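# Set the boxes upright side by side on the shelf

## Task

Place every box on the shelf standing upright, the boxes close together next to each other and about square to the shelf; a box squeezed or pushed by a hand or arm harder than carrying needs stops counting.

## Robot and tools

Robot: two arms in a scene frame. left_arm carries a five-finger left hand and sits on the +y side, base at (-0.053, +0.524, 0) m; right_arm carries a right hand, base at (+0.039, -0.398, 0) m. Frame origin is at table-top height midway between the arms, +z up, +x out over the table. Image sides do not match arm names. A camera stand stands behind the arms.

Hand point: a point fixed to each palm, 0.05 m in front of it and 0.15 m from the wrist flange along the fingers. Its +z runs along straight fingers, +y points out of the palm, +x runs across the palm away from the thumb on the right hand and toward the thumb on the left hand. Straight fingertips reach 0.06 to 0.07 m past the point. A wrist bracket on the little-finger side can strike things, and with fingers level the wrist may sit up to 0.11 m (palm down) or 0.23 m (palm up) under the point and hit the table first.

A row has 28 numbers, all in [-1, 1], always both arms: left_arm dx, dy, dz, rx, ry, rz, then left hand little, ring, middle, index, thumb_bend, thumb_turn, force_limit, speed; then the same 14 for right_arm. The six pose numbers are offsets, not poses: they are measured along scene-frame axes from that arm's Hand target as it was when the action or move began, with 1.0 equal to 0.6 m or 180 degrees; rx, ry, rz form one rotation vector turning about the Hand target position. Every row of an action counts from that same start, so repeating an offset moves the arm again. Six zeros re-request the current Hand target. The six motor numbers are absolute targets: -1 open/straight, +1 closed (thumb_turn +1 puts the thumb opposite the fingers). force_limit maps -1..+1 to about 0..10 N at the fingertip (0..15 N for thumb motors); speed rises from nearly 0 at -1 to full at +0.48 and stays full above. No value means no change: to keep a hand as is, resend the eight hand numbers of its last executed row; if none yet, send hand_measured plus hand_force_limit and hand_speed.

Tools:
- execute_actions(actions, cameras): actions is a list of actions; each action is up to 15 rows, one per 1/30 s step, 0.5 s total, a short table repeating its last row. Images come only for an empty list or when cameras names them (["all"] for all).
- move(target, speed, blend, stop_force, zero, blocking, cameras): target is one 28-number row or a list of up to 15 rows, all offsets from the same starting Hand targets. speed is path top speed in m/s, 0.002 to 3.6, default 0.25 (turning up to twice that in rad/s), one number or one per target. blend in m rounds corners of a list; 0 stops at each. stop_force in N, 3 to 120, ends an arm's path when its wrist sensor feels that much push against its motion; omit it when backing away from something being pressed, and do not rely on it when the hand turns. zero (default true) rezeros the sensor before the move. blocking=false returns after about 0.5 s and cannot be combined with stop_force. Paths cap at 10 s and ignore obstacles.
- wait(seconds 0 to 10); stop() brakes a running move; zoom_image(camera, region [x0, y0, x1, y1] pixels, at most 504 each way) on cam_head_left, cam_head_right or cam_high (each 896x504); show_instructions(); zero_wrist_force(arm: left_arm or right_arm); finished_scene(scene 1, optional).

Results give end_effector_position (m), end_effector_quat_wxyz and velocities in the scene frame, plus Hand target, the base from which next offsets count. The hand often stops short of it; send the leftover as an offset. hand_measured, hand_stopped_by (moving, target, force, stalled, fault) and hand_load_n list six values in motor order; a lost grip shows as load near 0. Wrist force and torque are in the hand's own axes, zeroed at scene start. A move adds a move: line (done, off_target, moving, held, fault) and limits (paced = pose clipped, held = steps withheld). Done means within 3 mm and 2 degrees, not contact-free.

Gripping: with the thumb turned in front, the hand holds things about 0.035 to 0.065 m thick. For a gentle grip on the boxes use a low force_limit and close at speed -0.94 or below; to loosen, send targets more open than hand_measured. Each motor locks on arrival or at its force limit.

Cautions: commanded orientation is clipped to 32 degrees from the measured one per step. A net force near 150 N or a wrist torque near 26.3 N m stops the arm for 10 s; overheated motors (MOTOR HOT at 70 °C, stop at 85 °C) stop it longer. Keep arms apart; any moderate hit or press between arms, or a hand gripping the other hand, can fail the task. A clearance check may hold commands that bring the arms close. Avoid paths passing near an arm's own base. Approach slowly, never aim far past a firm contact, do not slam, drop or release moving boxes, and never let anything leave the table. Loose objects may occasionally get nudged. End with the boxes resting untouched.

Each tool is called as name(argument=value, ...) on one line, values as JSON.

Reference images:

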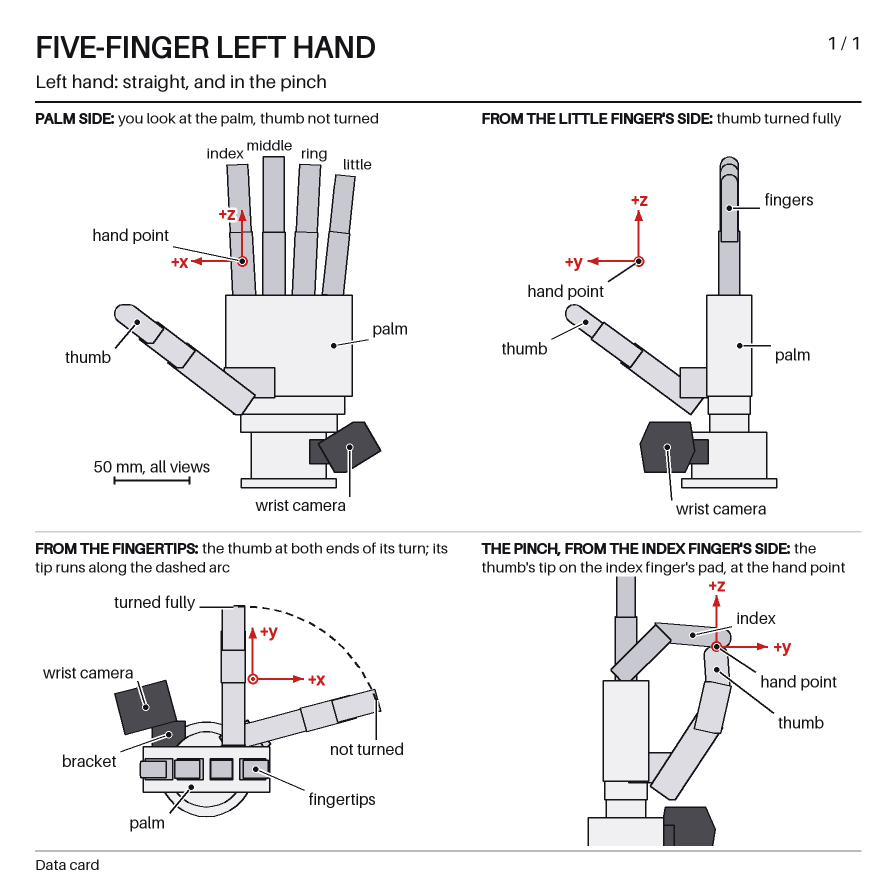

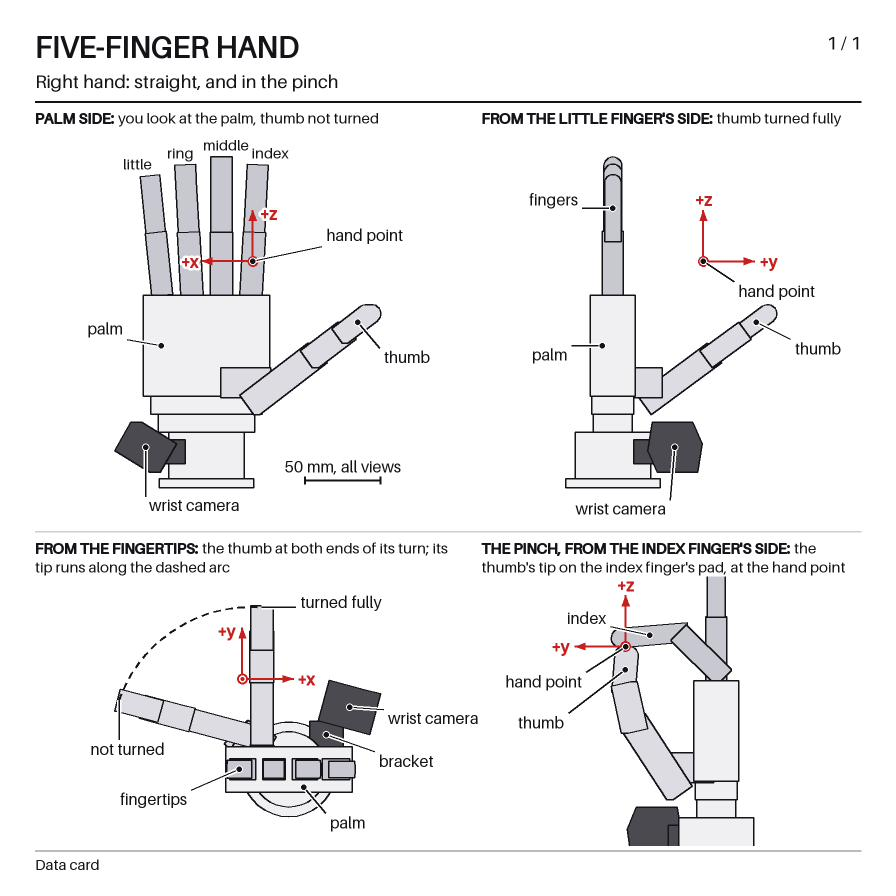

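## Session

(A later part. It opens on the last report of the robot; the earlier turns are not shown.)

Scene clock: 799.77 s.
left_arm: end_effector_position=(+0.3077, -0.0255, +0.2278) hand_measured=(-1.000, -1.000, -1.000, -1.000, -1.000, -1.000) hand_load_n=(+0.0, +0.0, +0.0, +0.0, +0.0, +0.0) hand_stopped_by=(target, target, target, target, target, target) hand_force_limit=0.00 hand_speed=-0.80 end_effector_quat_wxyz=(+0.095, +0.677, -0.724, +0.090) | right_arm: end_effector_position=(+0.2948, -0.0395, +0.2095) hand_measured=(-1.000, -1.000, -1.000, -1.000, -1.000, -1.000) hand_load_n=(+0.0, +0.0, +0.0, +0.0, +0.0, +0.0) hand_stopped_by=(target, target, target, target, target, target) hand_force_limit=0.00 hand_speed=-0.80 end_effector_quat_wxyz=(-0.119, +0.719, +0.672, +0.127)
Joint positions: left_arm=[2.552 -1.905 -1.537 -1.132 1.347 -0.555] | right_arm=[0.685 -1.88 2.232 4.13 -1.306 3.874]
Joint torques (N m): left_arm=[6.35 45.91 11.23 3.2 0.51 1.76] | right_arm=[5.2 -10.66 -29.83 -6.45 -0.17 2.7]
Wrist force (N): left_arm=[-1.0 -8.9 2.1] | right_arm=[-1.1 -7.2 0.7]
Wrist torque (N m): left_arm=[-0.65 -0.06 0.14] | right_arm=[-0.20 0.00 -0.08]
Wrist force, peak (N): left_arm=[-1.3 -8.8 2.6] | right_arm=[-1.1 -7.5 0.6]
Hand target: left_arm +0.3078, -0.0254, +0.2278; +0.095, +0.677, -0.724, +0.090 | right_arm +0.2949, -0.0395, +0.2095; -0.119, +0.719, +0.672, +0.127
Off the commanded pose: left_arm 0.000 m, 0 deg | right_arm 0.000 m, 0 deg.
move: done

move(target=[0.0892, -0.0073, 0, 0,0,0, -1, -1, -1, -1, -1, -1, 0, -0.8, 0.089,-0.0073,0, 0,0,0, -1, -1, -1, -1, -1, -1, 0, -0.8], speed=0.06)

move(target=[0.0892, 0, 0, 0,0,0, -1, -1, -1, -1, -1, -1, 0, -0.8, 0.0892,0,0, 0,0,0, -1, -1, -1, -1, -1, -1, 0, -0.8], speed=0.06, cameras=["all"])

zoom_image(camera="cam_high", region=[340, 100, 540, 320])

zoom_image(camera="cam_head_left", region=[340, 250, 540, 390])

Scene clock: 809.00 s.
left_arm: end_effector_position=(+0.3614, -0.0298, +0.2278) hand_measured=(-1.000, -1.000, -1.000, -1.000, -1.000, -1.000) hand_load_n=(+0.0, +0.0, +0.0, +0.0, +0.0, +0.0) hand_stopped_by=(target, target, target, target, target, target) hand_force_limit=0.00 hand_speed=-0.80 end_effector_quat_wxyz=(+0.095, +0.677, -0.724, +0.090) | right_arm: end_effector_position=(+0.3483, -0.0438, +0.2096) hand_measured=(-1.000, -1.000, -1.000, -1.000, -1.000, -1.000) hand_load_n=(+0.0, +0.0, +0.0, +0.0, -0.5, -0.5) hand_stopped_by=(target, target, target, target, target, target) hand_force_limit=0.00 hand_speed=-0.80 end_effector_quat_wxyz=(-0.119, +0.719, +0.672, +0.127)
Joint positions: left_arm=[2.593 -1.999 -1.402 -1.183 1.341 -0.513] | right_arm=[0.59 -1.804 2.172 4.14 -1.285 3.778]
Joint torques (N m): left_arm=[-11.44 53.48 9.55 3.59 -1.8 -2.95] | right_arm=[8.17 -15.94 -12.41 -3.96 -1.72 2.36]
Wrist force (N): left_arm=[-1.0 -6.5 1.8] | right_arm=[-0.6 -5.0 0.5]
Wrist torque (N m): left_arm=[-0.57 -0.06 -0.03] | right_arm=[-0.18 -0.03 -0.15]
Wrist force, peak (N): left_arm=[-1.1 -9.2 2.5] | right_arm=[-1.0 -8.3 0.4]
Hand target: left_arm +0.3613, -0.0298, +0.2278; +0.095, +0.677, -0.724, +0.090 | right_arm +0.3483, -0.0439, +0.2095; -0.119, +0.719, +0.672, +0.127
Off the commanded pose: left_arm 0.000 m, 0 deg | right_arm 0.000 m, 0 deg.
move: done

Scene clock: 810.30 s.
left_arm: end_effector_position=(+0.4149, -0.0298, +0.2278) hand_measured=(-1.000, -1.000, -1.000, -1.000, -1.000, -1.000) hand_load_n=(+0.0, +0.0, +0.0, +0.0, +0.0, +0.0) hand_stopped_by=(target, target, target, target, target, target) hand_force_limit=0.00 hand_speed=-0.80 end_effector_quat_wxyz=(+0.095, +0.677, -0.724, +0.090) | right_arm: end_effector_position=(+0.4018, -0.0439, +0.2096) hand_measured=(-1.000, -1.000, -1.000, -1.000, -1.000, -1.000) hand_load_n=(+0.0, +0.0, +0.0, +0.0, +0.0, +0.0) hand_stopped_by=(target, target, target, target, target, target) hand_force_limit=0.00 hand_speed=-0.80 end_effector_quat_wxyz=(-0.119, +0.719, +0.672, +0.127)
Joint positions: left_arm=[2.634 -2.093 -1.257 -1.244 1.336 -0.471] | right_arm=[0.522 -1.709 2.092 4.144 -1.272 3.709]
Joint torques (N m): left_arm=[-12.16 53.86 14.12 3.29 -1.57 -2.86] | right_arm=[10.47 -14.32 -14.48 -3.92 -0.89 2.55]
Wrist force (N): left_arm=[-0.7 -6.7 2.0] | right_arm=[-1.0 -5.2 0.6]
Wrist torque (N m): left_arm=[-0.54 -0.15 0.02] | right_arm=[-0.15 0.00 -0.14]
Wrist force, peak (N): left_arm=[-1.1 -8.4 1.6] | right_arm=[-1.2 -7.0 0.4]
Hand target: left_arm +0.4148, -0.0298, +0.2278; +0.095, +0.677, -0.724, +0.090 | right_arm +0.4018, -0.0439, +0.2095; -0.119, +0.719, +0.672, +0.127
Off the commanded pose: left_arm 0.000 m, 0 deg | right_arm 0.000 m, 0 deg.
move: done

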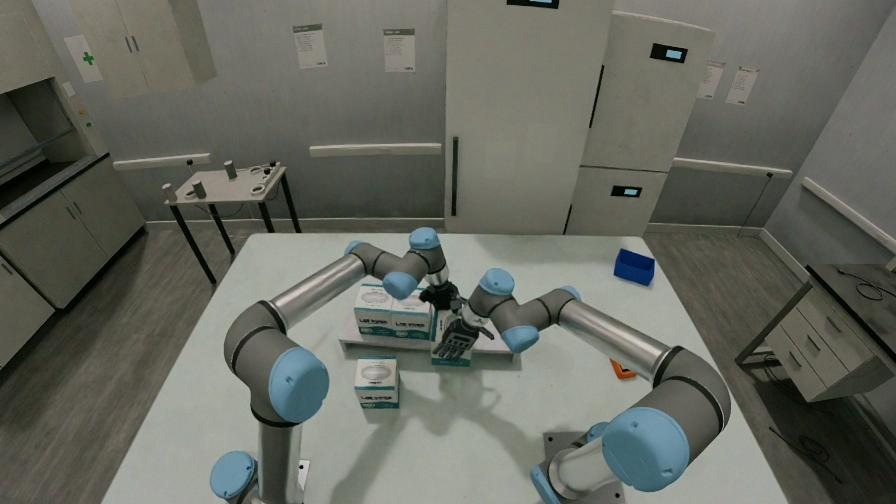

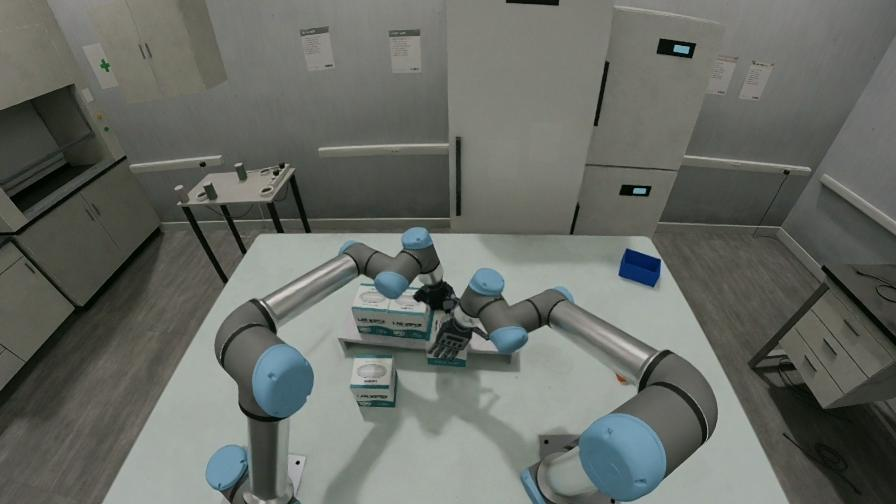

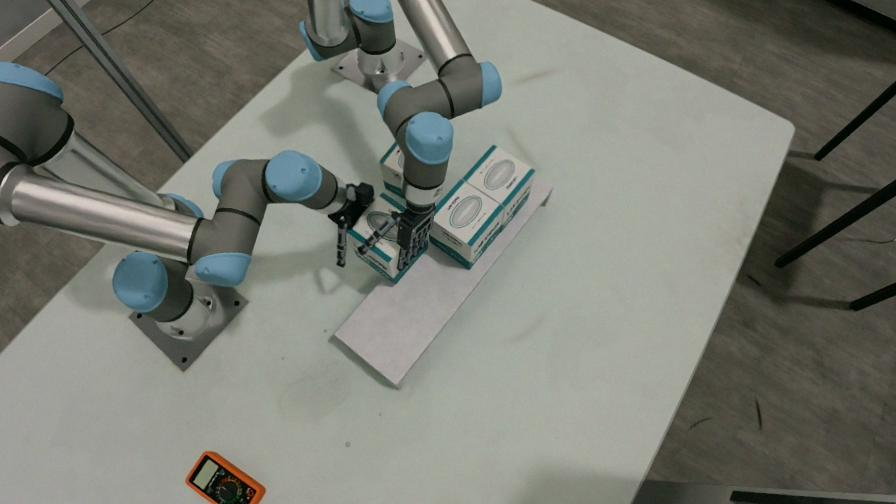

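Scaled by 2.291 from the camera's 896x504 image, which has a finer 1280x720 frame.

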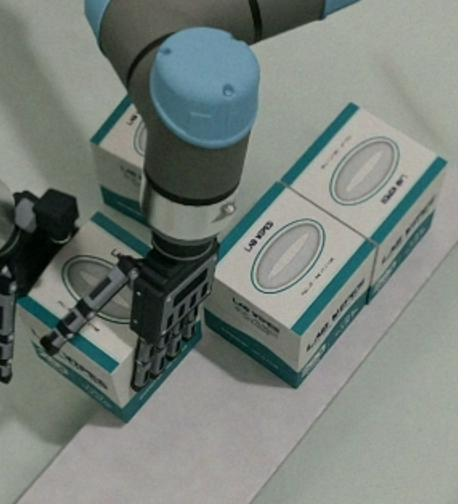

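Scaled by 2.520 from the camera's 896x504 image, which has a finer 1280x720 frame.

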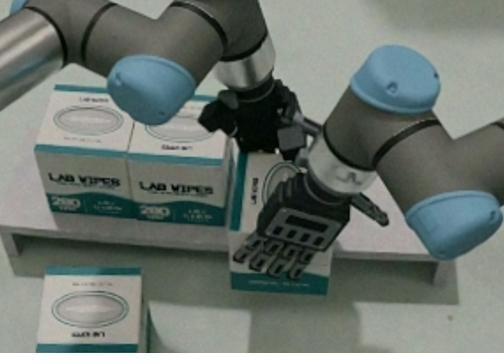

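move(target=[0.0892, 0, 0, 0,0,0, -1, -1, -1, -1, -1, -1, 0, -0.8, 0.0894,0,0, 0,0,0, -1, -1, -1, -1, -1, -1, 0, -0.8], speed=0.06)

move(target=[0.0892, 0, 0, 0,0,0, -1, -1, -1, -1, -1, -1, 0, -0.8, 0.0893,0,0, 0,0,0, -1, -1, -1, -1, -1, -1, 0, -0.8], speed=0.06, cameras=["all"])

zoom_image(camera="cam_high", region=[360, 120, 520, 300])

zoom_image(camera="cam_head_left", region=[340, 270, 500, 370])

Scene clock: 818.07 s.
left_arm: end_effector_position=(+0.4684, -0.0298, +0.2278) hand_measured=(-1.000, -1.000, -1.000, -1.000, -1.000, -1.000) hand_load_n=(+0.0, +0.0, +0.0, +0.0, +0.0, +0.0) hand_stopped_by=(target, target, target, target, target, target) hand_force_limit=0.00 hand_speed=-0.80 end_effector_quat_wxyz=(+0.095, +0.677, -0.724, +0.090) | right_arm: end_effector_position=(+0.4554, -0.0439, +0.2095) hand_measured=(-1.000, -1.000, -1.000, -1.000, -1.000, -1.000) hand_load_n=(+0.0, +0.0, +0.0, +0.0, +0.0, +0.0) hand_stopped_by=(target, target, target, target, target, target) hand_force_limit=0.00 hand_speed=-0.80 end_effector_quat_wxyz=(-0.119, +0.719, +0.672, +0.127)
Joint positions: left_arm=[2.67 -2.198 -1.087 -1.317 1.332 -0.434] | right_arm=[0.468 -1.611 1.999 4.156 -1.263 3.652]
Joint torques (N m): left_arm=[-12.82 57.56 15.8 3.03 -2.05 -2.9] | right_arm=[9.15 -17.22 -17.4 -6.07 -0.22 2.39]
Wrist force (N): left_arm=[-1.3 -7.5 2.1] | right_arm=[-1.0 -6.2 0.6]
Wrist torque (N m): left_arm=[-0.53 -0.11 0.06] | right_arm=[-0.18 -0.03 -0.09]
Wrist force, peak (N): left_arm=[-1.5 -9.2 1.8] | right_arm=[-1.7 -7.7 0.4]
Hand target: left_arm +0.4683, -0.0298, +0.2278; +0.095, +0.677, -0.724, +0.090 | right_arm +0.4554, -0.0439, +0.2095; -0.119, +0.719, +0.672, +0.127
Off the commanded pose: left_arm 0.000 m, 0 deg | right_arm 0.000 m, 0 deg.
move: done

Scene clock: 819.40 s.
left_arm: end_effector_position=(+0.5219, -0.0298, +0.2278) hand_measured=(-1.000, -1.000, -1.000, -1.000, -1.000, -1.000) hand_load_n=(+0.0, +0.5, +0.0, +0.0, +0.0, +0.0) hand_stopped_by=(target, target, target, target, target, target) hand_force_limit=0.00 hand_speed=-0.80 end_effector_quat_wxyz=(+0.095, +0.677, -0.724, +0.090) | right_arm: end_effector_position=(+0.5090, -0.0439, +0.2095) hand_measured=(-1.000, -1.000, -1.000, -1.000, -1.000, -1.000) hand_load_n=(+0.0, +0.0, +0.0, +0.0, +0.0, +0.0) hand_stopped_by=(target, target, target, target, target, target) hand_force_limit=0.00 hand_speed=-0.80 end_effector_quat_wxyz=(-0.119, +0.719, +0.672, +0.127)
Joint positions: left_arm=[2.702 -2.319 -0.88 -1.411 1.329 -0.401] | right_arm=[0.424 -1.51 1.894 4.175 -1.255 3.607]
Joint torques (N m): left_arm=[-12.84 60.12 20.83 2.43 -1.77 -2.89] | right_arm=[8.14 -22.03 -19.59 -6.78 0.58 2.15]
Wrist force (N): left_arm=[-1.6 -8.5 1.8] | right_arm=[-1.4 -6.9 0.6]
Wrist torque (N m): left_arm=[-0.58 -0.09 0.05] | right_arm=[-0.18 -0.03 -0.07]
Wrist force, peak (N): left_arm=[-2.0 -10.5 1.4] | right_arm=[-2.0 -8.7 0.3]
Hand target: left_arm +0.5219, -0.0298, +0.2278; +0.095, +0.677, -0.724, +0.090 | right_arm +0.5090, -0.0439, +0.2095; -0.119, +0.719, +0.672, +0.127
Off the commanded pose: left_arm 0.000 m, 0 deg | right_arm 0.000 m, 0 deg.
move: done

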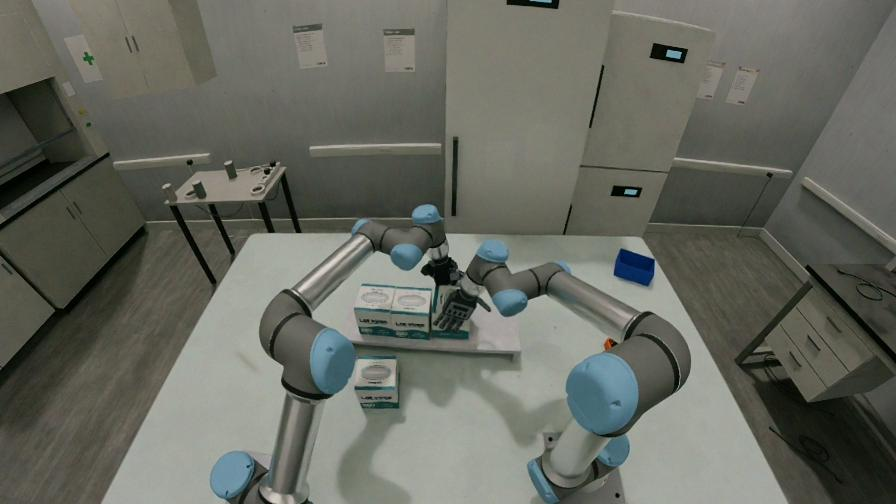

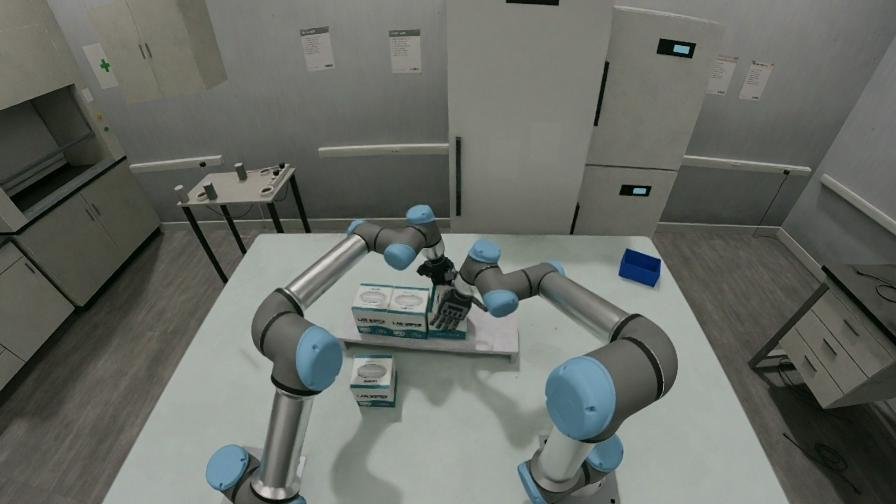

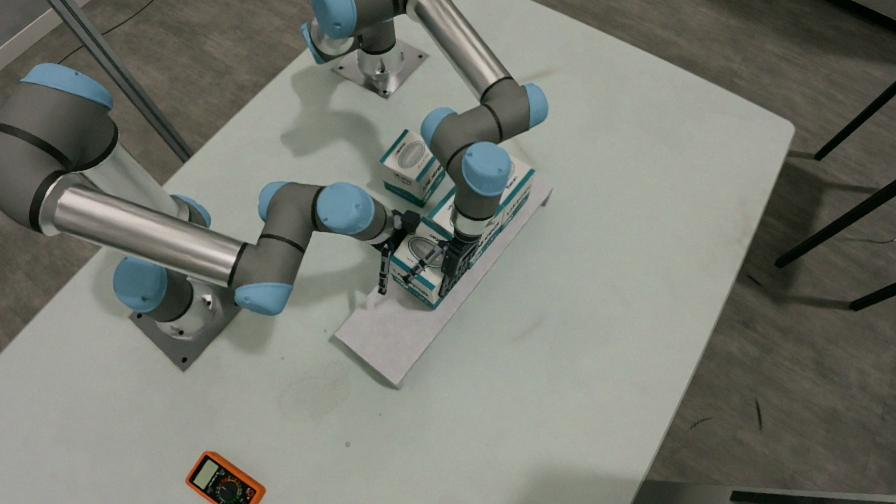

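Scaled by 2.800 from the camera's 896x504 image, which has a finer 1280x720 frame.

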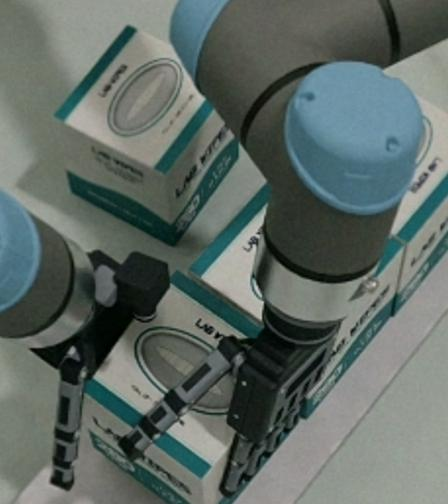

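Scaled by 3.150 from the camera's 896x504 image, which has a finer 1280x720 frame.

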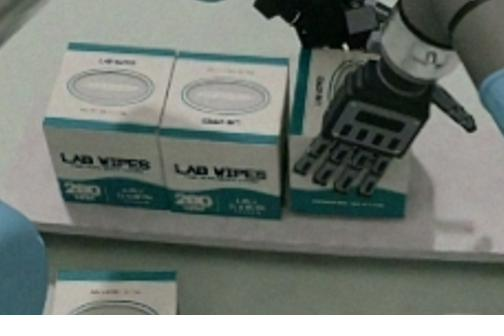

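move(target=[[0, 0.0067, 0, 0,0,0, -1, -1, -1, -1, -1, -1, 0, -0.8, -0.0002,0.0067,0, 0,0,0, -1, -1, -1, -1, -1, -1, 0, -0.8],[0, 0.0067, -0.0167, 0,0,0, -1, -1, -1, -1, -1, -1, 0, -0.8, -0.0003,0.0067,-0.0167, 0,0,0, -1, -1, -1, -1, -1, -1, 0, -0.8]], speed=0.02, stop_force=5)

move(target=[0, 0, -0.02, 0,0,0, -1, -1, -1, -1, -1, -1, 0, -0.8, -0.0001, 0, -0.02, 0,0,0, -1, -1, -1, -1, -1, -1, 0, -0.8], speed=0.006, stop_force=3)

Scene clock: 827.27 s.
left_arm: end_effector_position=(+0.5219, -0.0258, +0.2177) hand_measured=(-1.000, -1.000, -1.000, -1.000, -1.000, -1.000) hand_load_n=(+0.0, +0.0, +0.0, +0.0, -0.5, +0.0) hand_stopped_by=(target, target, target, target, target, target) hand_force_limit=0.00 hand_speed=-0.80 end_effector_quat_wxyz=(+0.095, +0.677, -0.724, +0.090) | right_arm: end_effector_position=(+0.5088, -0.0398, +0.1995) hand_measured=(-1.000, -1.000, -1.000, -1.000, -1.000, -1.000) hand_load_n=(+0.0, +0.5, +0.0, +0.0, +0.0, +0.0) hand_stopped_by=(target, target, target, target, target, target) hand_force_limit=0.00 hand_speed=-0.80 end_effector_quat_wxyz=(-0.119, +0.719, +0.672, +0.127)
Joint positions: left_arm=[2.707 -2.314 -0.914 -1.383 1.328 -0.396] | right_arm=[0.432 -1.495 1.906 4.145 -1.257 3.615]
Joint torques (N m): left_arm=[-12.23 63.62 37.87 0.32 -1.74 -2.63] | right_arm=[-12.38 -30.79 -30.57 -2.18 2.23 -2.03]
Wrist force (N): left_arm=[-1.4 -7.0 1.6] | right_arm=[-1.4 -5.6 0.6]
Wrist torque (N m): left_arm=[-0.56 -0.10 0.03] | right_arm=[-0.19 -0.01 -0.07]
Wrist force, peak (N): left_arm=[-2.1 -9.9 1.9] | right_arm=[-2.4 -8.6 0.4]
Hand target: left_arm +0.5219, -0.0258, +0.2177; +0.095, +0.677, -0.724, +0.090 | right_arm +0.5088, -0.0398, +0.1995; -0.119, +0.719, +0.672, +0.127
Off the commanded pose: left_arm 0.000 m, 0 deg | right_arm 0.000 m, 0 deg.
move: done

Scene clock: 829.57 s.
left_arm: end_effector_position=(+0.5219, -0.0258, +0.2102) hand_measured=(-1.000, -1.000, -1.000, -1.000, -1.000, -1.000) hand_load_n=(+0.0, +0.0, +0.0, +0.0, +0.0, +0.0) hand_stopped_by=(target, target, target, target, target, target) hand_force_limit=0.00 hand_speed=-0.80 end_effector_quat_wxyz=(+0.095, +0.677, -0.724, +0.090) | right_arm: end_effector_position=(+0.5088, -0.0398, +0.1920) hand_measured=(-1.000, -1.000, -1.000, -1.000, -1.000, -1.000) hand_load_n=(+0.0, +0.0, +0.0, +0.0, +0.0, +0.0) hand_stopped_by=(target, target, target, target, target, target) hand_force_limit=0.00 hand_speed=-0.80 end_effector_quat_wxyz=(-0.119, +0.719, +0.672, +0.127)
Joint positions: left_arm=[2.707 -2.317 -0.929 -1.365 1.328 -0.396] | right_arm=[0.432 -1.487 1.919 4.125 -1.257 3.615]
Joint torques (N m): left_arm=[-11.48 57.89 36.92 0.35 -0.41 -2.14] | right_arm=[-6.26 -28.98 -28.49 -1.83 2 0.44]
Wrist force (N): left_arm=[-1.4 -7.3 -2.0] | right_arm=[0.6 -5.1 -2.6]
Wrist torque (N m): left_arm=[-0.41 -0.18 0.03] | right_arm=[-0.04 0.05 0.04]
Wrist force, peak (N): left_arm=[-0.7 -8.1 -3.3] | right_arm=[1.2 -5.4 -4.4]
Hand target: left_arm +0.5219, -0.0258, +0.2102; +0.095, +0.677, -0.724, +0.090 (not the last commanded pose) | right_arm +0.5088, -0.0398, +0.1920; -0.119, +0.719, +0.672, +0.127 (not the last commanded pose)
Off the commanded pose: left_arm 0.004 m, 0 deg | right_arm 0.005 m, 0 deg.
move: contact (left_arm, right_arm)

Release and view.

move(target=[[0.0499, -0.0034, 0, 0,0,0, -1, -1, -1, -1, -1, -1, 0, -0.8, -0.0499, 0.0034, 0, 0,0,0, -1, -1, -1, -1, -1, -1, 0, -0.8],[0.0499, -0.0034, 0.22, 0,0,0, -1, -1, -1, -1, -1, -1, 0, -0.8, -0.0499, 0.0034, 0.18, 0,0,0, -1, -1, -1, -1, -1, -1, 0, -0.8]], speed=[0.03, 0.15], cameras=["all"])

zoom_image(camera="cam_high", region=[340, 120, 540, 320])

zoom_image(camera="cam_head_left", region=[320, 270, 540, 420])

Scene clock: 836.70 s.
left_arm: end_effector_position=(+0.5519, -0.0278, +0.3421) hand_measured=(-1.000, -1.000, -1.000, -1.000, -1.000, -1.000) hand_load_n=(+0.0, +0.0, +0.0, +0.0, +0.0, +0.0) hand_stopped_by=(target, target, target, target, target, target) hand_force_limit=0.00 hand_speed=-0.80 end_effector_quat_wxyz=(+0.095, +0.677, -0.724, +0.090) | right_arm: end_effector_position=(+0.4789, -0.0378, +0.3000) hand_measured=(-1.000, -1.000, -1.000, -1.000, -1.000, -1.000) hand_load_n=(+0.0, +0.0, +0.0, +0.0, +0.0, +0.0) hand_stopped_by=(target, target, target, target, target, target) hand_force_limit=0.00 hand_speed=-0.80 end_effector_quat_wxyz=(-0.119, +0.719, +0.672, +0.127)
Joint positions: left_arm=[2.721 -2.512 -0.227 -1.875 1.327 -0.382] | right_arm=[0.46 -1.616 1.764 4.399 -1.261 3.644]
Joint torques (N m): left_arm=[-9.21 70.34 8.3 4.26 1.39 1.69] | right_arm=[-11.42 -14.16 -30.25 -1.2 2.03 -2.4]
Wrist force (N): left_arm=[0.2 -0.9 1.4] | right_arm=[0.0 -0.3 0.1]
Wrist torque (N m): left_arm=[-0.35 -0.08 -0.13] | right_arm=[-0.06 0.04 0.06]
Wrist force, peak (N): left_arm=[-1.3 -7.4 -1.9] | right_arm=[0.6 -5.2 -2.5]
Hand target: left_arm +0.5518, -0.0278, +0.3422; +0.095, +0.677, -0.724, +0.090 | right_arm +0.4789, -0.0378, +0.3000; -0.119, +0.719, +0.672, +0.127
Off the commanded pose: left_arm 0.000 m, 0 deg | right_arm 0.000 m, 0 deg.
move: done

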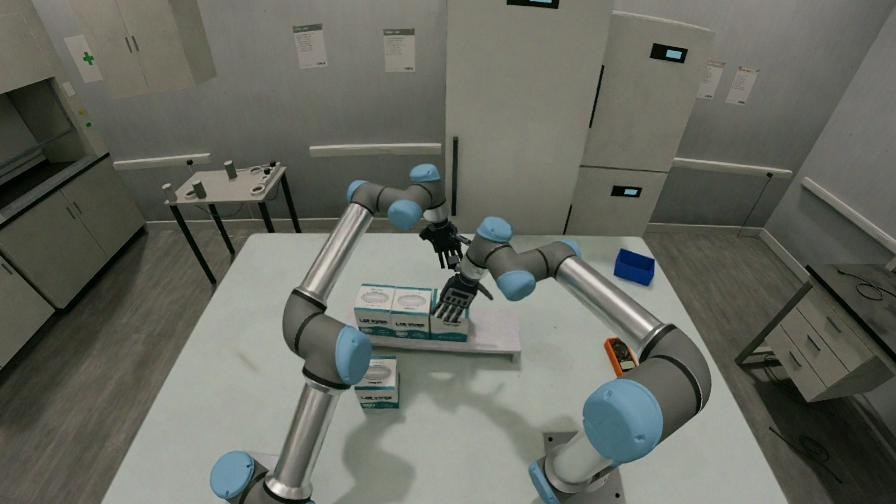

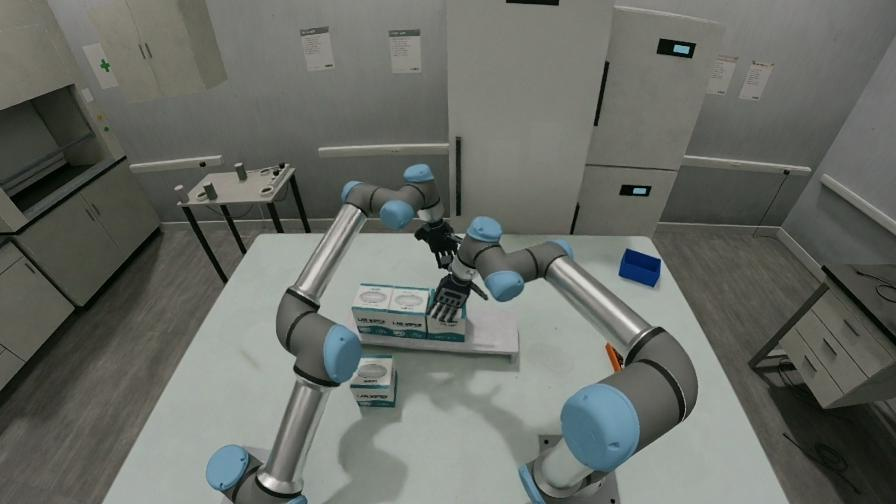

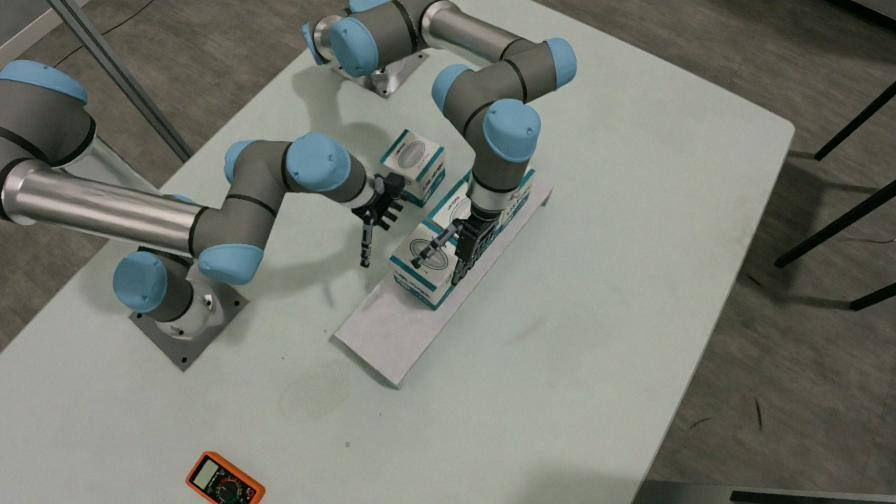

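Scaled by 2.520 from the camera's 896x504 image, which has a finer 1280x720 frame.

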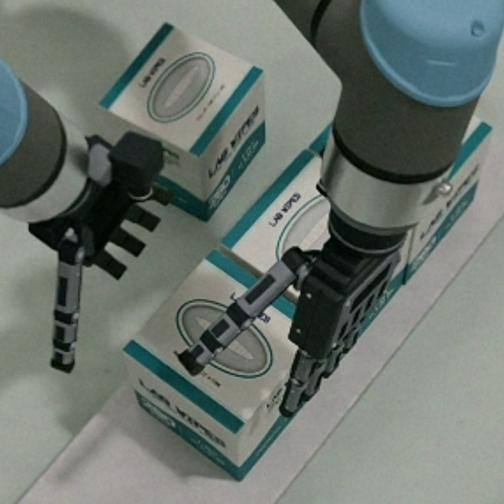

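Scaled by 2.291 from the camera's 896x504 image, which has a finer 1280x720 frame.

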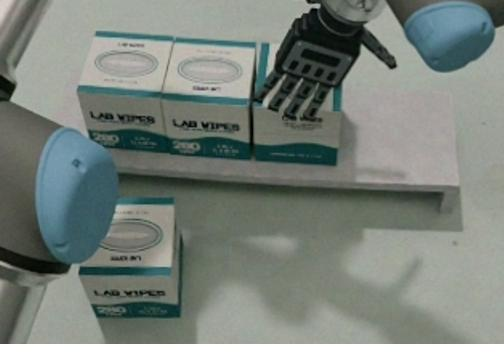

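move(target=[[-0.3767, 0.3797, -0.1037, 0,0,0.03556, -1, -1, -1, -1, -1, -1, 0, -0.8, -0.3567, 0.367, -0.0833, 0,0,0.03556, -1, -1, -1, -1, -1, -1, 0, -0.8],[-0.3767, 0.3797, -0.3537, 0,0,0.03556, -1, -1, -1, -1, -1, -1, 0, -0.8, -0.3567, 0.367, -0.3133, 0,0,0.03556, -1, -1, -1, -1, -1, -1, 0, -0.8]], speed=[0.2,0.12], cameras=["all"])

zoom_image(camera="cam_high", region=[340, 80, 540, 320])

zoom_image(camera="cam_head_left", region=[320, 270, 540, 430])

Scene clock: 865.67 s.
left_arm: end_effector_position=(+0.3258, +0.2000, +0.1300) hand_measured=(-1.000, -1.000, -1.000, -1.000, -1.000, -1.000) hand_load_n=(+0.0, +0.0, +0.0, +0.0, +0.0, +0.0) hand_stopped_by=(target, target, target, target, target, target) hand_force_limit=0.00 hand_speed=-0.80 end_effector_quat_wxyz=(+0.090, +0.716, -0.686, +0.095) | right_arm: end_effector_position=(+0.2648, +0.1824, +0.1121) hand_measured=(-1.000, -1.000, -1.000, -1.000, -1.000, -1.000) hand_load_n=(+0.0, +0.0, +0.0, +0.0, +0.0, +0.0) hand_stopped_by=(target, target, target, target, target, target) hand_force_limit=0.00 hand_speed=-0.80 end_effector_quat_wxyz=(-0.126, +0.681, +0.712, +0.120)
Joint positions: left_arm=[2.953 -1.695 -2.064 -0.886 1.317 -0.258] | right_arm=[1.064 -1.272 1.929 3.763 -1.375 4.14]
Joint torques (N m): left_arm=[-4.23 23.48 30.12 4.33 -1.52 -2.79] | right_arm=[10.61 -26.05 -20.02 -4.79 1.49 2.4]
Wrist force (N): left_arm=[0.0 -1.1 1.6] | right_arm=[0.1 -0.3 0.4]
Wrist torque (N m): left_arm=[-0.37 -0.07 -0.04] | right_arm=[-0.09 0.00 0.24]
Wrist force, peak (N): left_arm=[0.0 -0.8 3.0] | right_arm=[0.8 -1.4 1.0]
Hand target: left_arm +0.3258, +0.2000, +0.1300; +0.090, +0.716, -0.686, +0.095 | right_arm +0.2648, +0.1824, +0.1121; -0.126, +0.681, +0.712, +0.120
Off the commanded pose: left_arm 0.000 m, 0 deg | right_arm 0.000 m, 0 deg.
move: done

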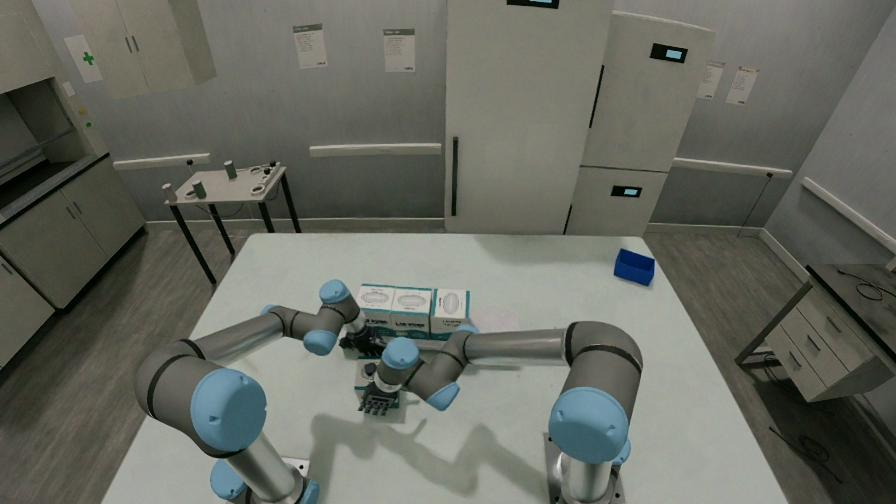

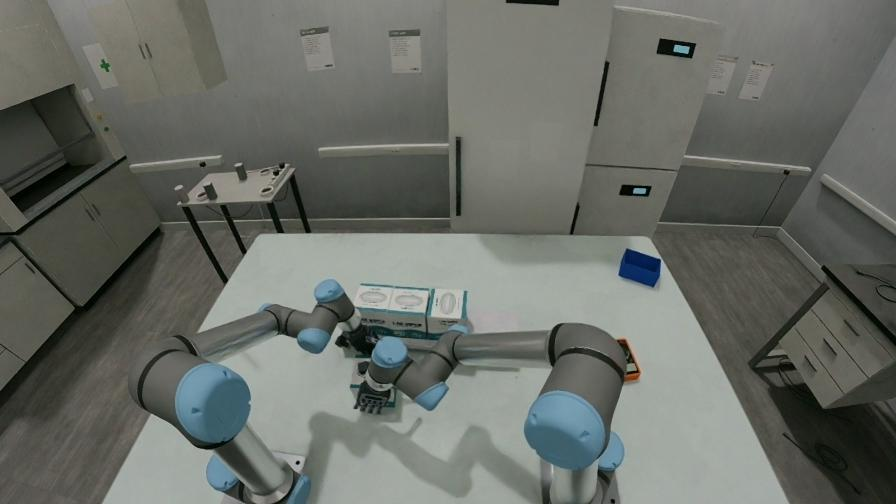

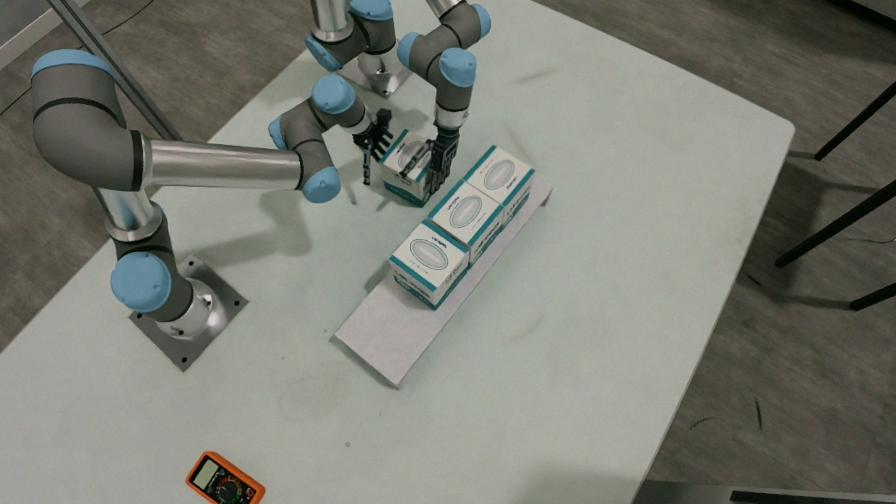

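Scaled by 2.100 from the camera's 896x504 image, which has a finer 1280x720 frame.

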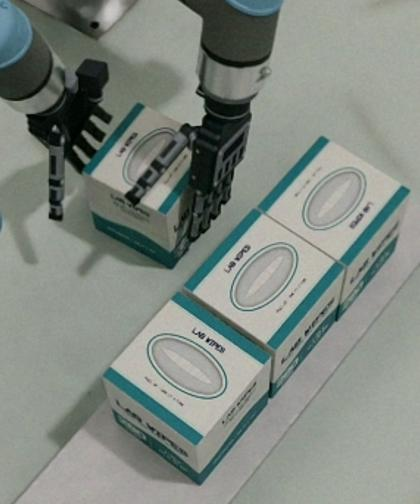

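Scaled by 2.291 from the camera's 896x504 image, which has a finer 1280x720 frame.

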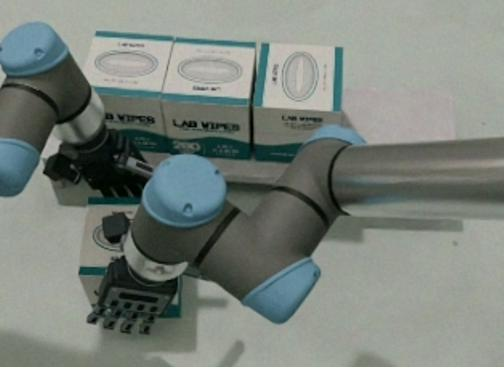

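zoom_image(camera="cam_high", region=[380, 200, 490, 320])

zoom_image(camera="cam_head_right", region=[340, 270, 480, 370])

Scaled by 4.200 from the camera's 896x504 image, which has a finer 1280x720 frame.

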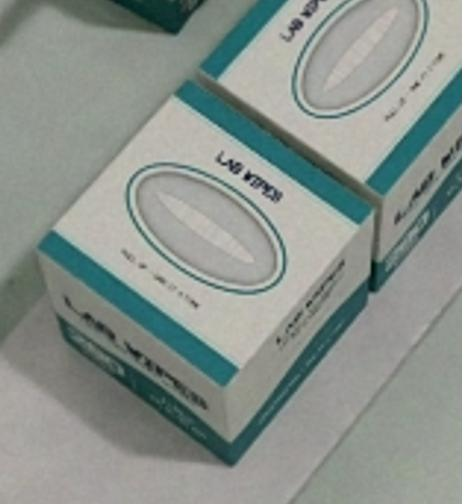

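Scaled by 3.600 from the camera's 896x504 image, which has a finer 1280x720 frame.

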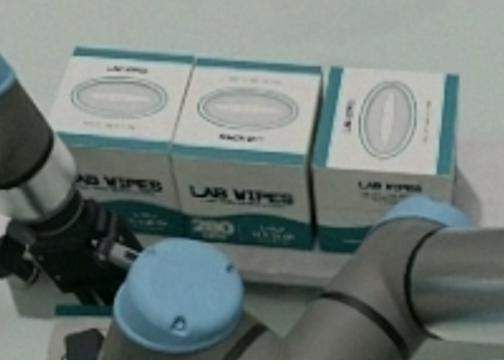

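move(target=[-0.02, -0.0008, 0, 0,0,0, -1, -1, -1, -1, -1, -1, 0, -0.8, 0.0358,0.0016,0, 0,0,0, -1, -1, -1, -1, -1, -1, 0, -0.8], speed=0.03, stop_force=5)

move(target=[-0.025, -0.001, 0, 0,0,0, -1, -1, -1, -1, -1, -1, 0, -0.8, 0.025,0.001,0, 0,0,0, -1, -1, -1, -1, -1, -1, 0, -0.8], speed=0.005, stop_force=5, cameras=["all"])

zoom_image(camera="cam_high", region=[340, 80, 480, 220])

Scene clock: 907.17 s.
left_arm: end_effector_position=(+0.3138, +0.1995, +0.1300) hand_measured=(-1.000, -1.000, -1.000, -1.000, -1.000, -1.000) hand_load_n=(+0.0, +0.0, +0.0, +0.0, -0.5, +0.0) hand_stopped_by=(target, target, target, target, target, target) hand_force_limit=0.00 hand_speed=-0.80 end_effector_quat_wxyz=(+0.090, +0.716, -0.686, +0.095) | right_arm: end_effector_position=(+0.2863, +0.1834, +0.1121) hand_measured=(-1.000, -1.000, -1.000, -1.000, -1.000, -1.000) hand_load_n=(+0.0, +0.0, +0.0, +0.0, +0.0, +0.0) hand_stopped_by=(target, target, target, target, target, target) hand_force_limit=0.00 hand_speed=-0.80 end_effector_quat_wxyz=(-0.126, +0.681, +0.712, +0.120)
Joint positions: left_arm=[2.947 -1.672 -2.091 -0.88 1.317 -0.264] | right_arm=[1.032 -1.257 1.906 3.777 -1.366 4.108]
Joint torques (N m): left_arm=[7.03 15.58 34.94 1.16 1.5 2.24] | right_arm=[11.36 -36.89 -9.84 -5.19 -2.1 2.51]
Wrist force (N): left_arm=[0.2 -1.1 1.4] | right_arm=[-0.1 -0.4 0.4]
Wrist torque (N m): left_arm=[-0.36 -0.09 -0.03] | right_arm=[-0.11 0.04 0.12]
Wrist force, peak (N): left_arm=[0.1 -1.0 2.0] | right_arm=[0.1 -1.0 0.4]
Hand target: left_arm +0.3138, +0.1995, +0.1300; +0.090, +0.716, -0.686, +0.095 | right_arm +0.2863, +0.1834, +0.1121; -0.126, +0.681, +0.712, +0.120
Off the commanded pose: left_arm 0.000 m, 0 deg | right_arm 0.000 m, 0 deg.
move: done

Scene clock: 909.80 s.
left_arm: end_effector_position=(+0.3057, +0.1992, +0.1300) hand_measured=(-1.000, -1.000, -1.000, -1.000, -1.000, -1.000) hand_load_n=(+0.0, +0.0, +0.0, +0.0, -0.5, +0.0) hand_stopped_by=(target, target, target, target, target, target) hand_force_limit=0.00 hand_speed=-0.80 end_effector_quat_wxyz=(+0.090, +0.716, -0.686, +0.095) | right_arm: end_effector_position=(+0.2945, +0.1837, +0.1121) hand_measured=(-1.000, -1.000, -1.000, -1.000, -1.000, -1.000) hand_load_n=(+0.0, +0.0, +0.0, +0.0, +0.0, +0.0) hand_stopped_by=(target, target, target, target, target, target) hand_force_limit=0.00 hand_speed=-0.80 end_effector_quat_wxyz=(-0.126, +0.681, +0.712, +0.120)
Joint positions: left_arm=[2.942 -1.656 -2.11 -0.877 1.318 -0.269] | right_arm=[1.019 -1.251 1.897 3.783 -1.363 4.096]
Joint torques (N m): left_arm=[5.9 14.87 33.06 0.23 -1.1 2.13] | right_arm=[8.55 -35.04 -8.59 -4.94 -2.98 2.3]
Wrist force (N): left_arm=[0.1 -6.6 2.1] | right_arm=[1.2 -5.2 -3.0]
Wrist torque (N m): left_arm=[-0.52 -0.06 0.04] | right_arm=[0.03 0.03 0.12]
Wrist force, peak (N): left_arm=[-0.2 -10.0 1.9] | right_arm=[0.7 -8.7 -2.6]
Hand target: left_arm +0.3057, +0.1992, +0.1300; +0.090, +0.716, -0.686, +0.095 (not the last commanded pose) | right_arm +0.2945, +0.1837, +0.1121; -0.126, +0.681, +0.712, +0.120 (not the last commanded pose)
Off the commanded pose: left_arm 0.007 m, 0 deg | right_arm 0.007 m, 0 deg.
move: contact (left_arm, right_arm)

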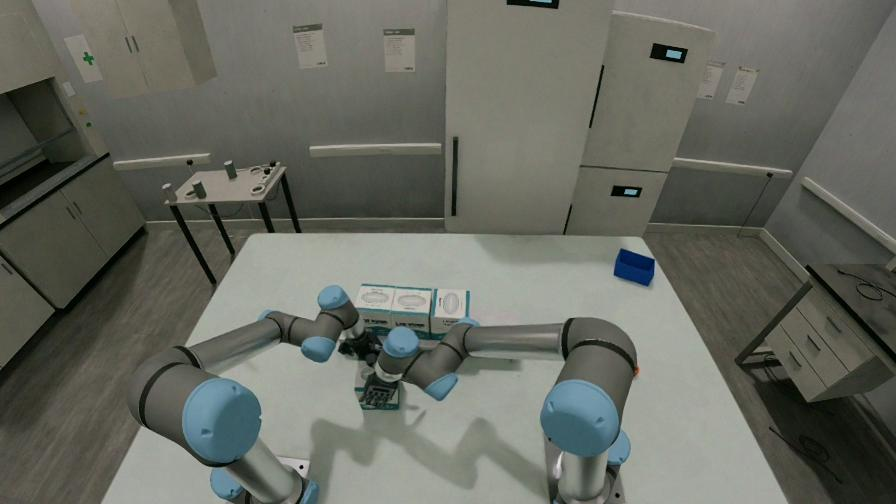

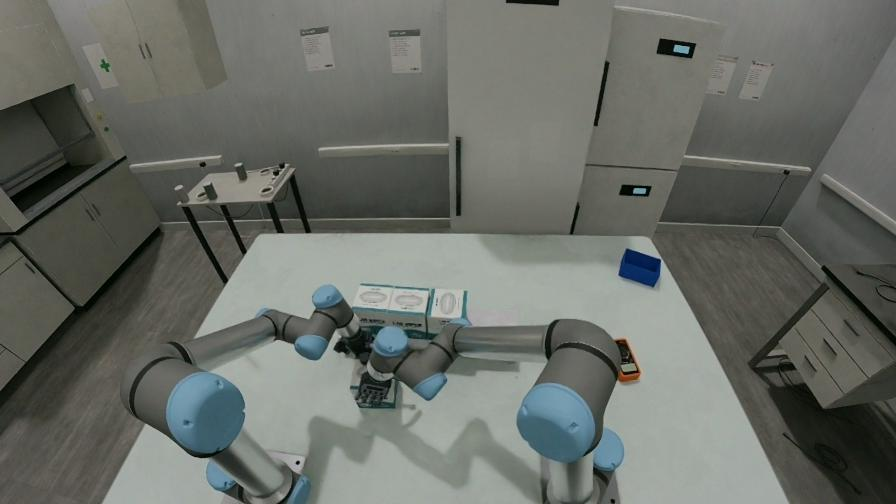

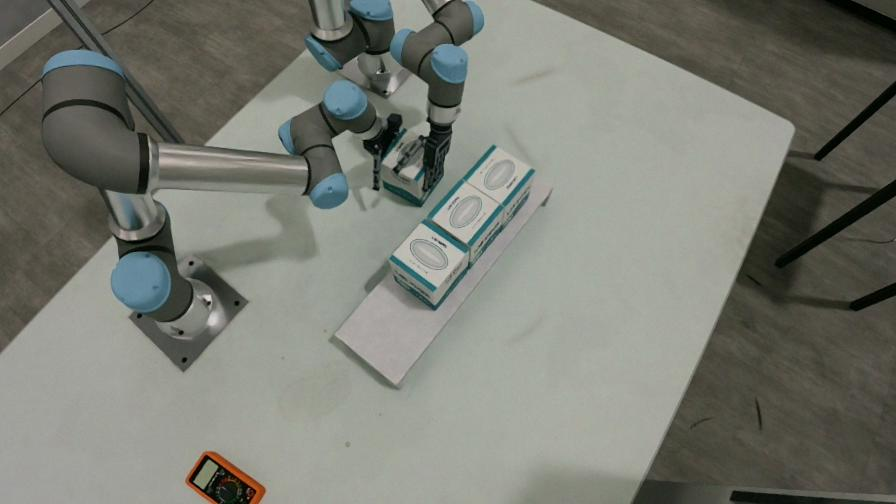

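Scaled by 3.600 from the camera's 896x504 image, which has a finer 1280x720 frame.

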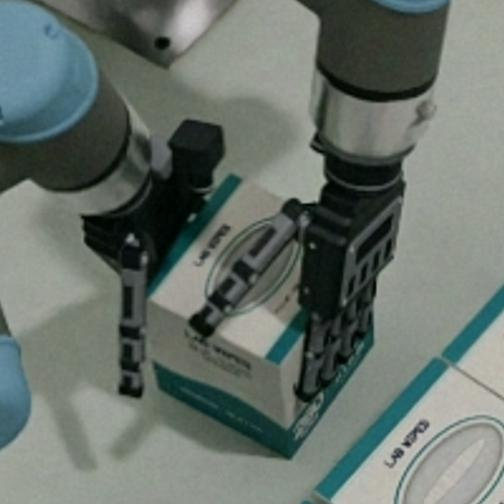

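move(target=[0, 0, 0.06, 0,0,0, -1, -1, -1, -1, -1, -1, 0, -0.8, 0,0,0.06, 0,0,0, -1, -1, -1, -1, -1, -1, 0, -0.8], speed=0.04)

move(target=[0, 0, 0.1033, 0,0,0, -1, -1, -1, -1, -1, -1, 0, -0.8, -0.0002,0,0.1033, 0,0,0, -1, -1, -1, -1, -1, -1, 0, -0.8], speed=0.05)

Scene clock: 921.30 s.
left_arm: end_effector_position=(+0.3058, +0.1991, +0.1662) hand_measured=(-1.000, -1.000, -1.000, -1.000, -1.000, -1.000) hand_load_n=(+0.0, +0.0, +0.0, +0.0, +0.0, +0.0) hand_stopped_by=(target, target, target, target, target, target) hand_force_limit=0.00 hand_speed=-0.80 end_effector_quat_wxyz=(+0.090, +0.716, -0.686, +0.095) | right_arm: end_effector_position=(+0.2945, +0.1837, +0.1482) hand_measured=(-1.000, -1.000, -1.000, -1.000, -1.000, -1.000) hand_load_n=(+0.0, +0.0, +0.0, +0.0, +0.0, +0.0) hand_stopped_by=(target, target, target, target, target, target) hand_force_limit=0.00 hand_speed=-0.80 end_effector_quat_wxyz=(-0.126, +0.681, +0.712, +0.120)
Joint positions: left_arm=[2.942 -1.603 -2.057 -0.982 1.318 -0.269] | right_arm=[1.019 -1.301 1.855 3.875 -1.363 4.096]
Joint torques (N m): left_arm=[5.16 13.36 5.3 3.17 -2.35 0.27] | right_arm=[6.78 -24.1 -12.61 -5.79 -2.85 1.71]
Wrist force (N): left_arm=[-0.2 -6.3 3.0] | right_arm=[-0.4 -5.1 1.0]
Wrist torque (N m): left_arm=[-0.54 -0.09 0.03] | right_arm=[-0.20 -0.02 0.04]
Wrist force, peak (N): left_arm=[-0.4 -7.8 3.1] | right_arm=[-0.3 -6.7 0.7]
Hand target: left_arm +0.3057, +0.1992, +0.1660; +0.090, +0.716, -0.686, +0.095 | right_arm +0.2945, +0.1837, +0.1481; -0.126, +0.681, +0.712, +0.120
Off the commanded pose: left_arm 0.000 m, 0 deg | right_arm 0.000 m, 0 deg.
move: done

Scene clock: 922.83 s.
left_arm: end_effector_position=(+0.3058, +0.1991, +0.2281) hand_measured=(-1.000, -1.000, -1.000, -1.000, -1.000, -1.000) hand_load_n=(+0.0, +0.0, +0.5, +0.0, -0.5, +0.0) hand_stopped_by=(target, target, target, target, target, target) hand_force_limit=0.00 hand_speed=-0.80 end_effector_quat_wxyz=(+0.090, +0.716, -0.686, +0.095) end_effector_velocity=(-0.001, -0.001, -0.002) end_effector_angular_velocity=(+0.000, +0.001, -0.001) | right_arm: end_effector_position=(+0.2944, +0.1837, +0.2101) hand_measured=(-1.000, -1.000, -1.000, -1.000, -1.000, -1.000) hand_load_n=(+0.0, +0.0, +0.0, +0.0, +0.0, +0.0) hand_stopped_by=(target, target, target, target, target, target) hand_force_limit=0.00 hand_speed=-0.80 end_effector_quat_wxyz=(-0.126, +0.681, +0.712, +0.120)
Joint positions: left_arm=[2.942 -1.536 -1.95 -1.156 1.318 -0.269] | right_arm=[1.02 -1.37 1.765 4.034 -1.363 4.096]
Joint velocities: left_arm=[-0.002 -0.001 -0.004 0.005 0 -0.002] | right_arm=[within noise]
Joint torques (N m): left_arm=[0.65 13.2 7.72 2.82 -2.31 -1.63] | right_arm=[6.53 -21.94 -12.47 -6.56 -3 2.18]
Wrist force (N): left_arm=[-1.0 -7.6 2.2] | right_arm=[-0.4 -6.5 0.6]
Wrist torque (N m): left_arm=[-0.50 -0.02 0.03] | right_arm=[-0.21 -0.07 -0.05]
Wrist force, peak (N): left_arm=[-0.3 -9.1 2.9] | right_arm=[-0.3 -7.7 1.2]
Hand target: left_arm +0.3057, +0.1992, +0.2279; +0.090, +0.716, -0.686, +0.095 | right_arm +0.2943, +0.1837, +0.2100; -0.126, +0.681, +0.712, +0.120
Off the commanded pose: left_arm 0.000 m, 0 deg | right_arm 0.000 m, 0 deg.
move: done


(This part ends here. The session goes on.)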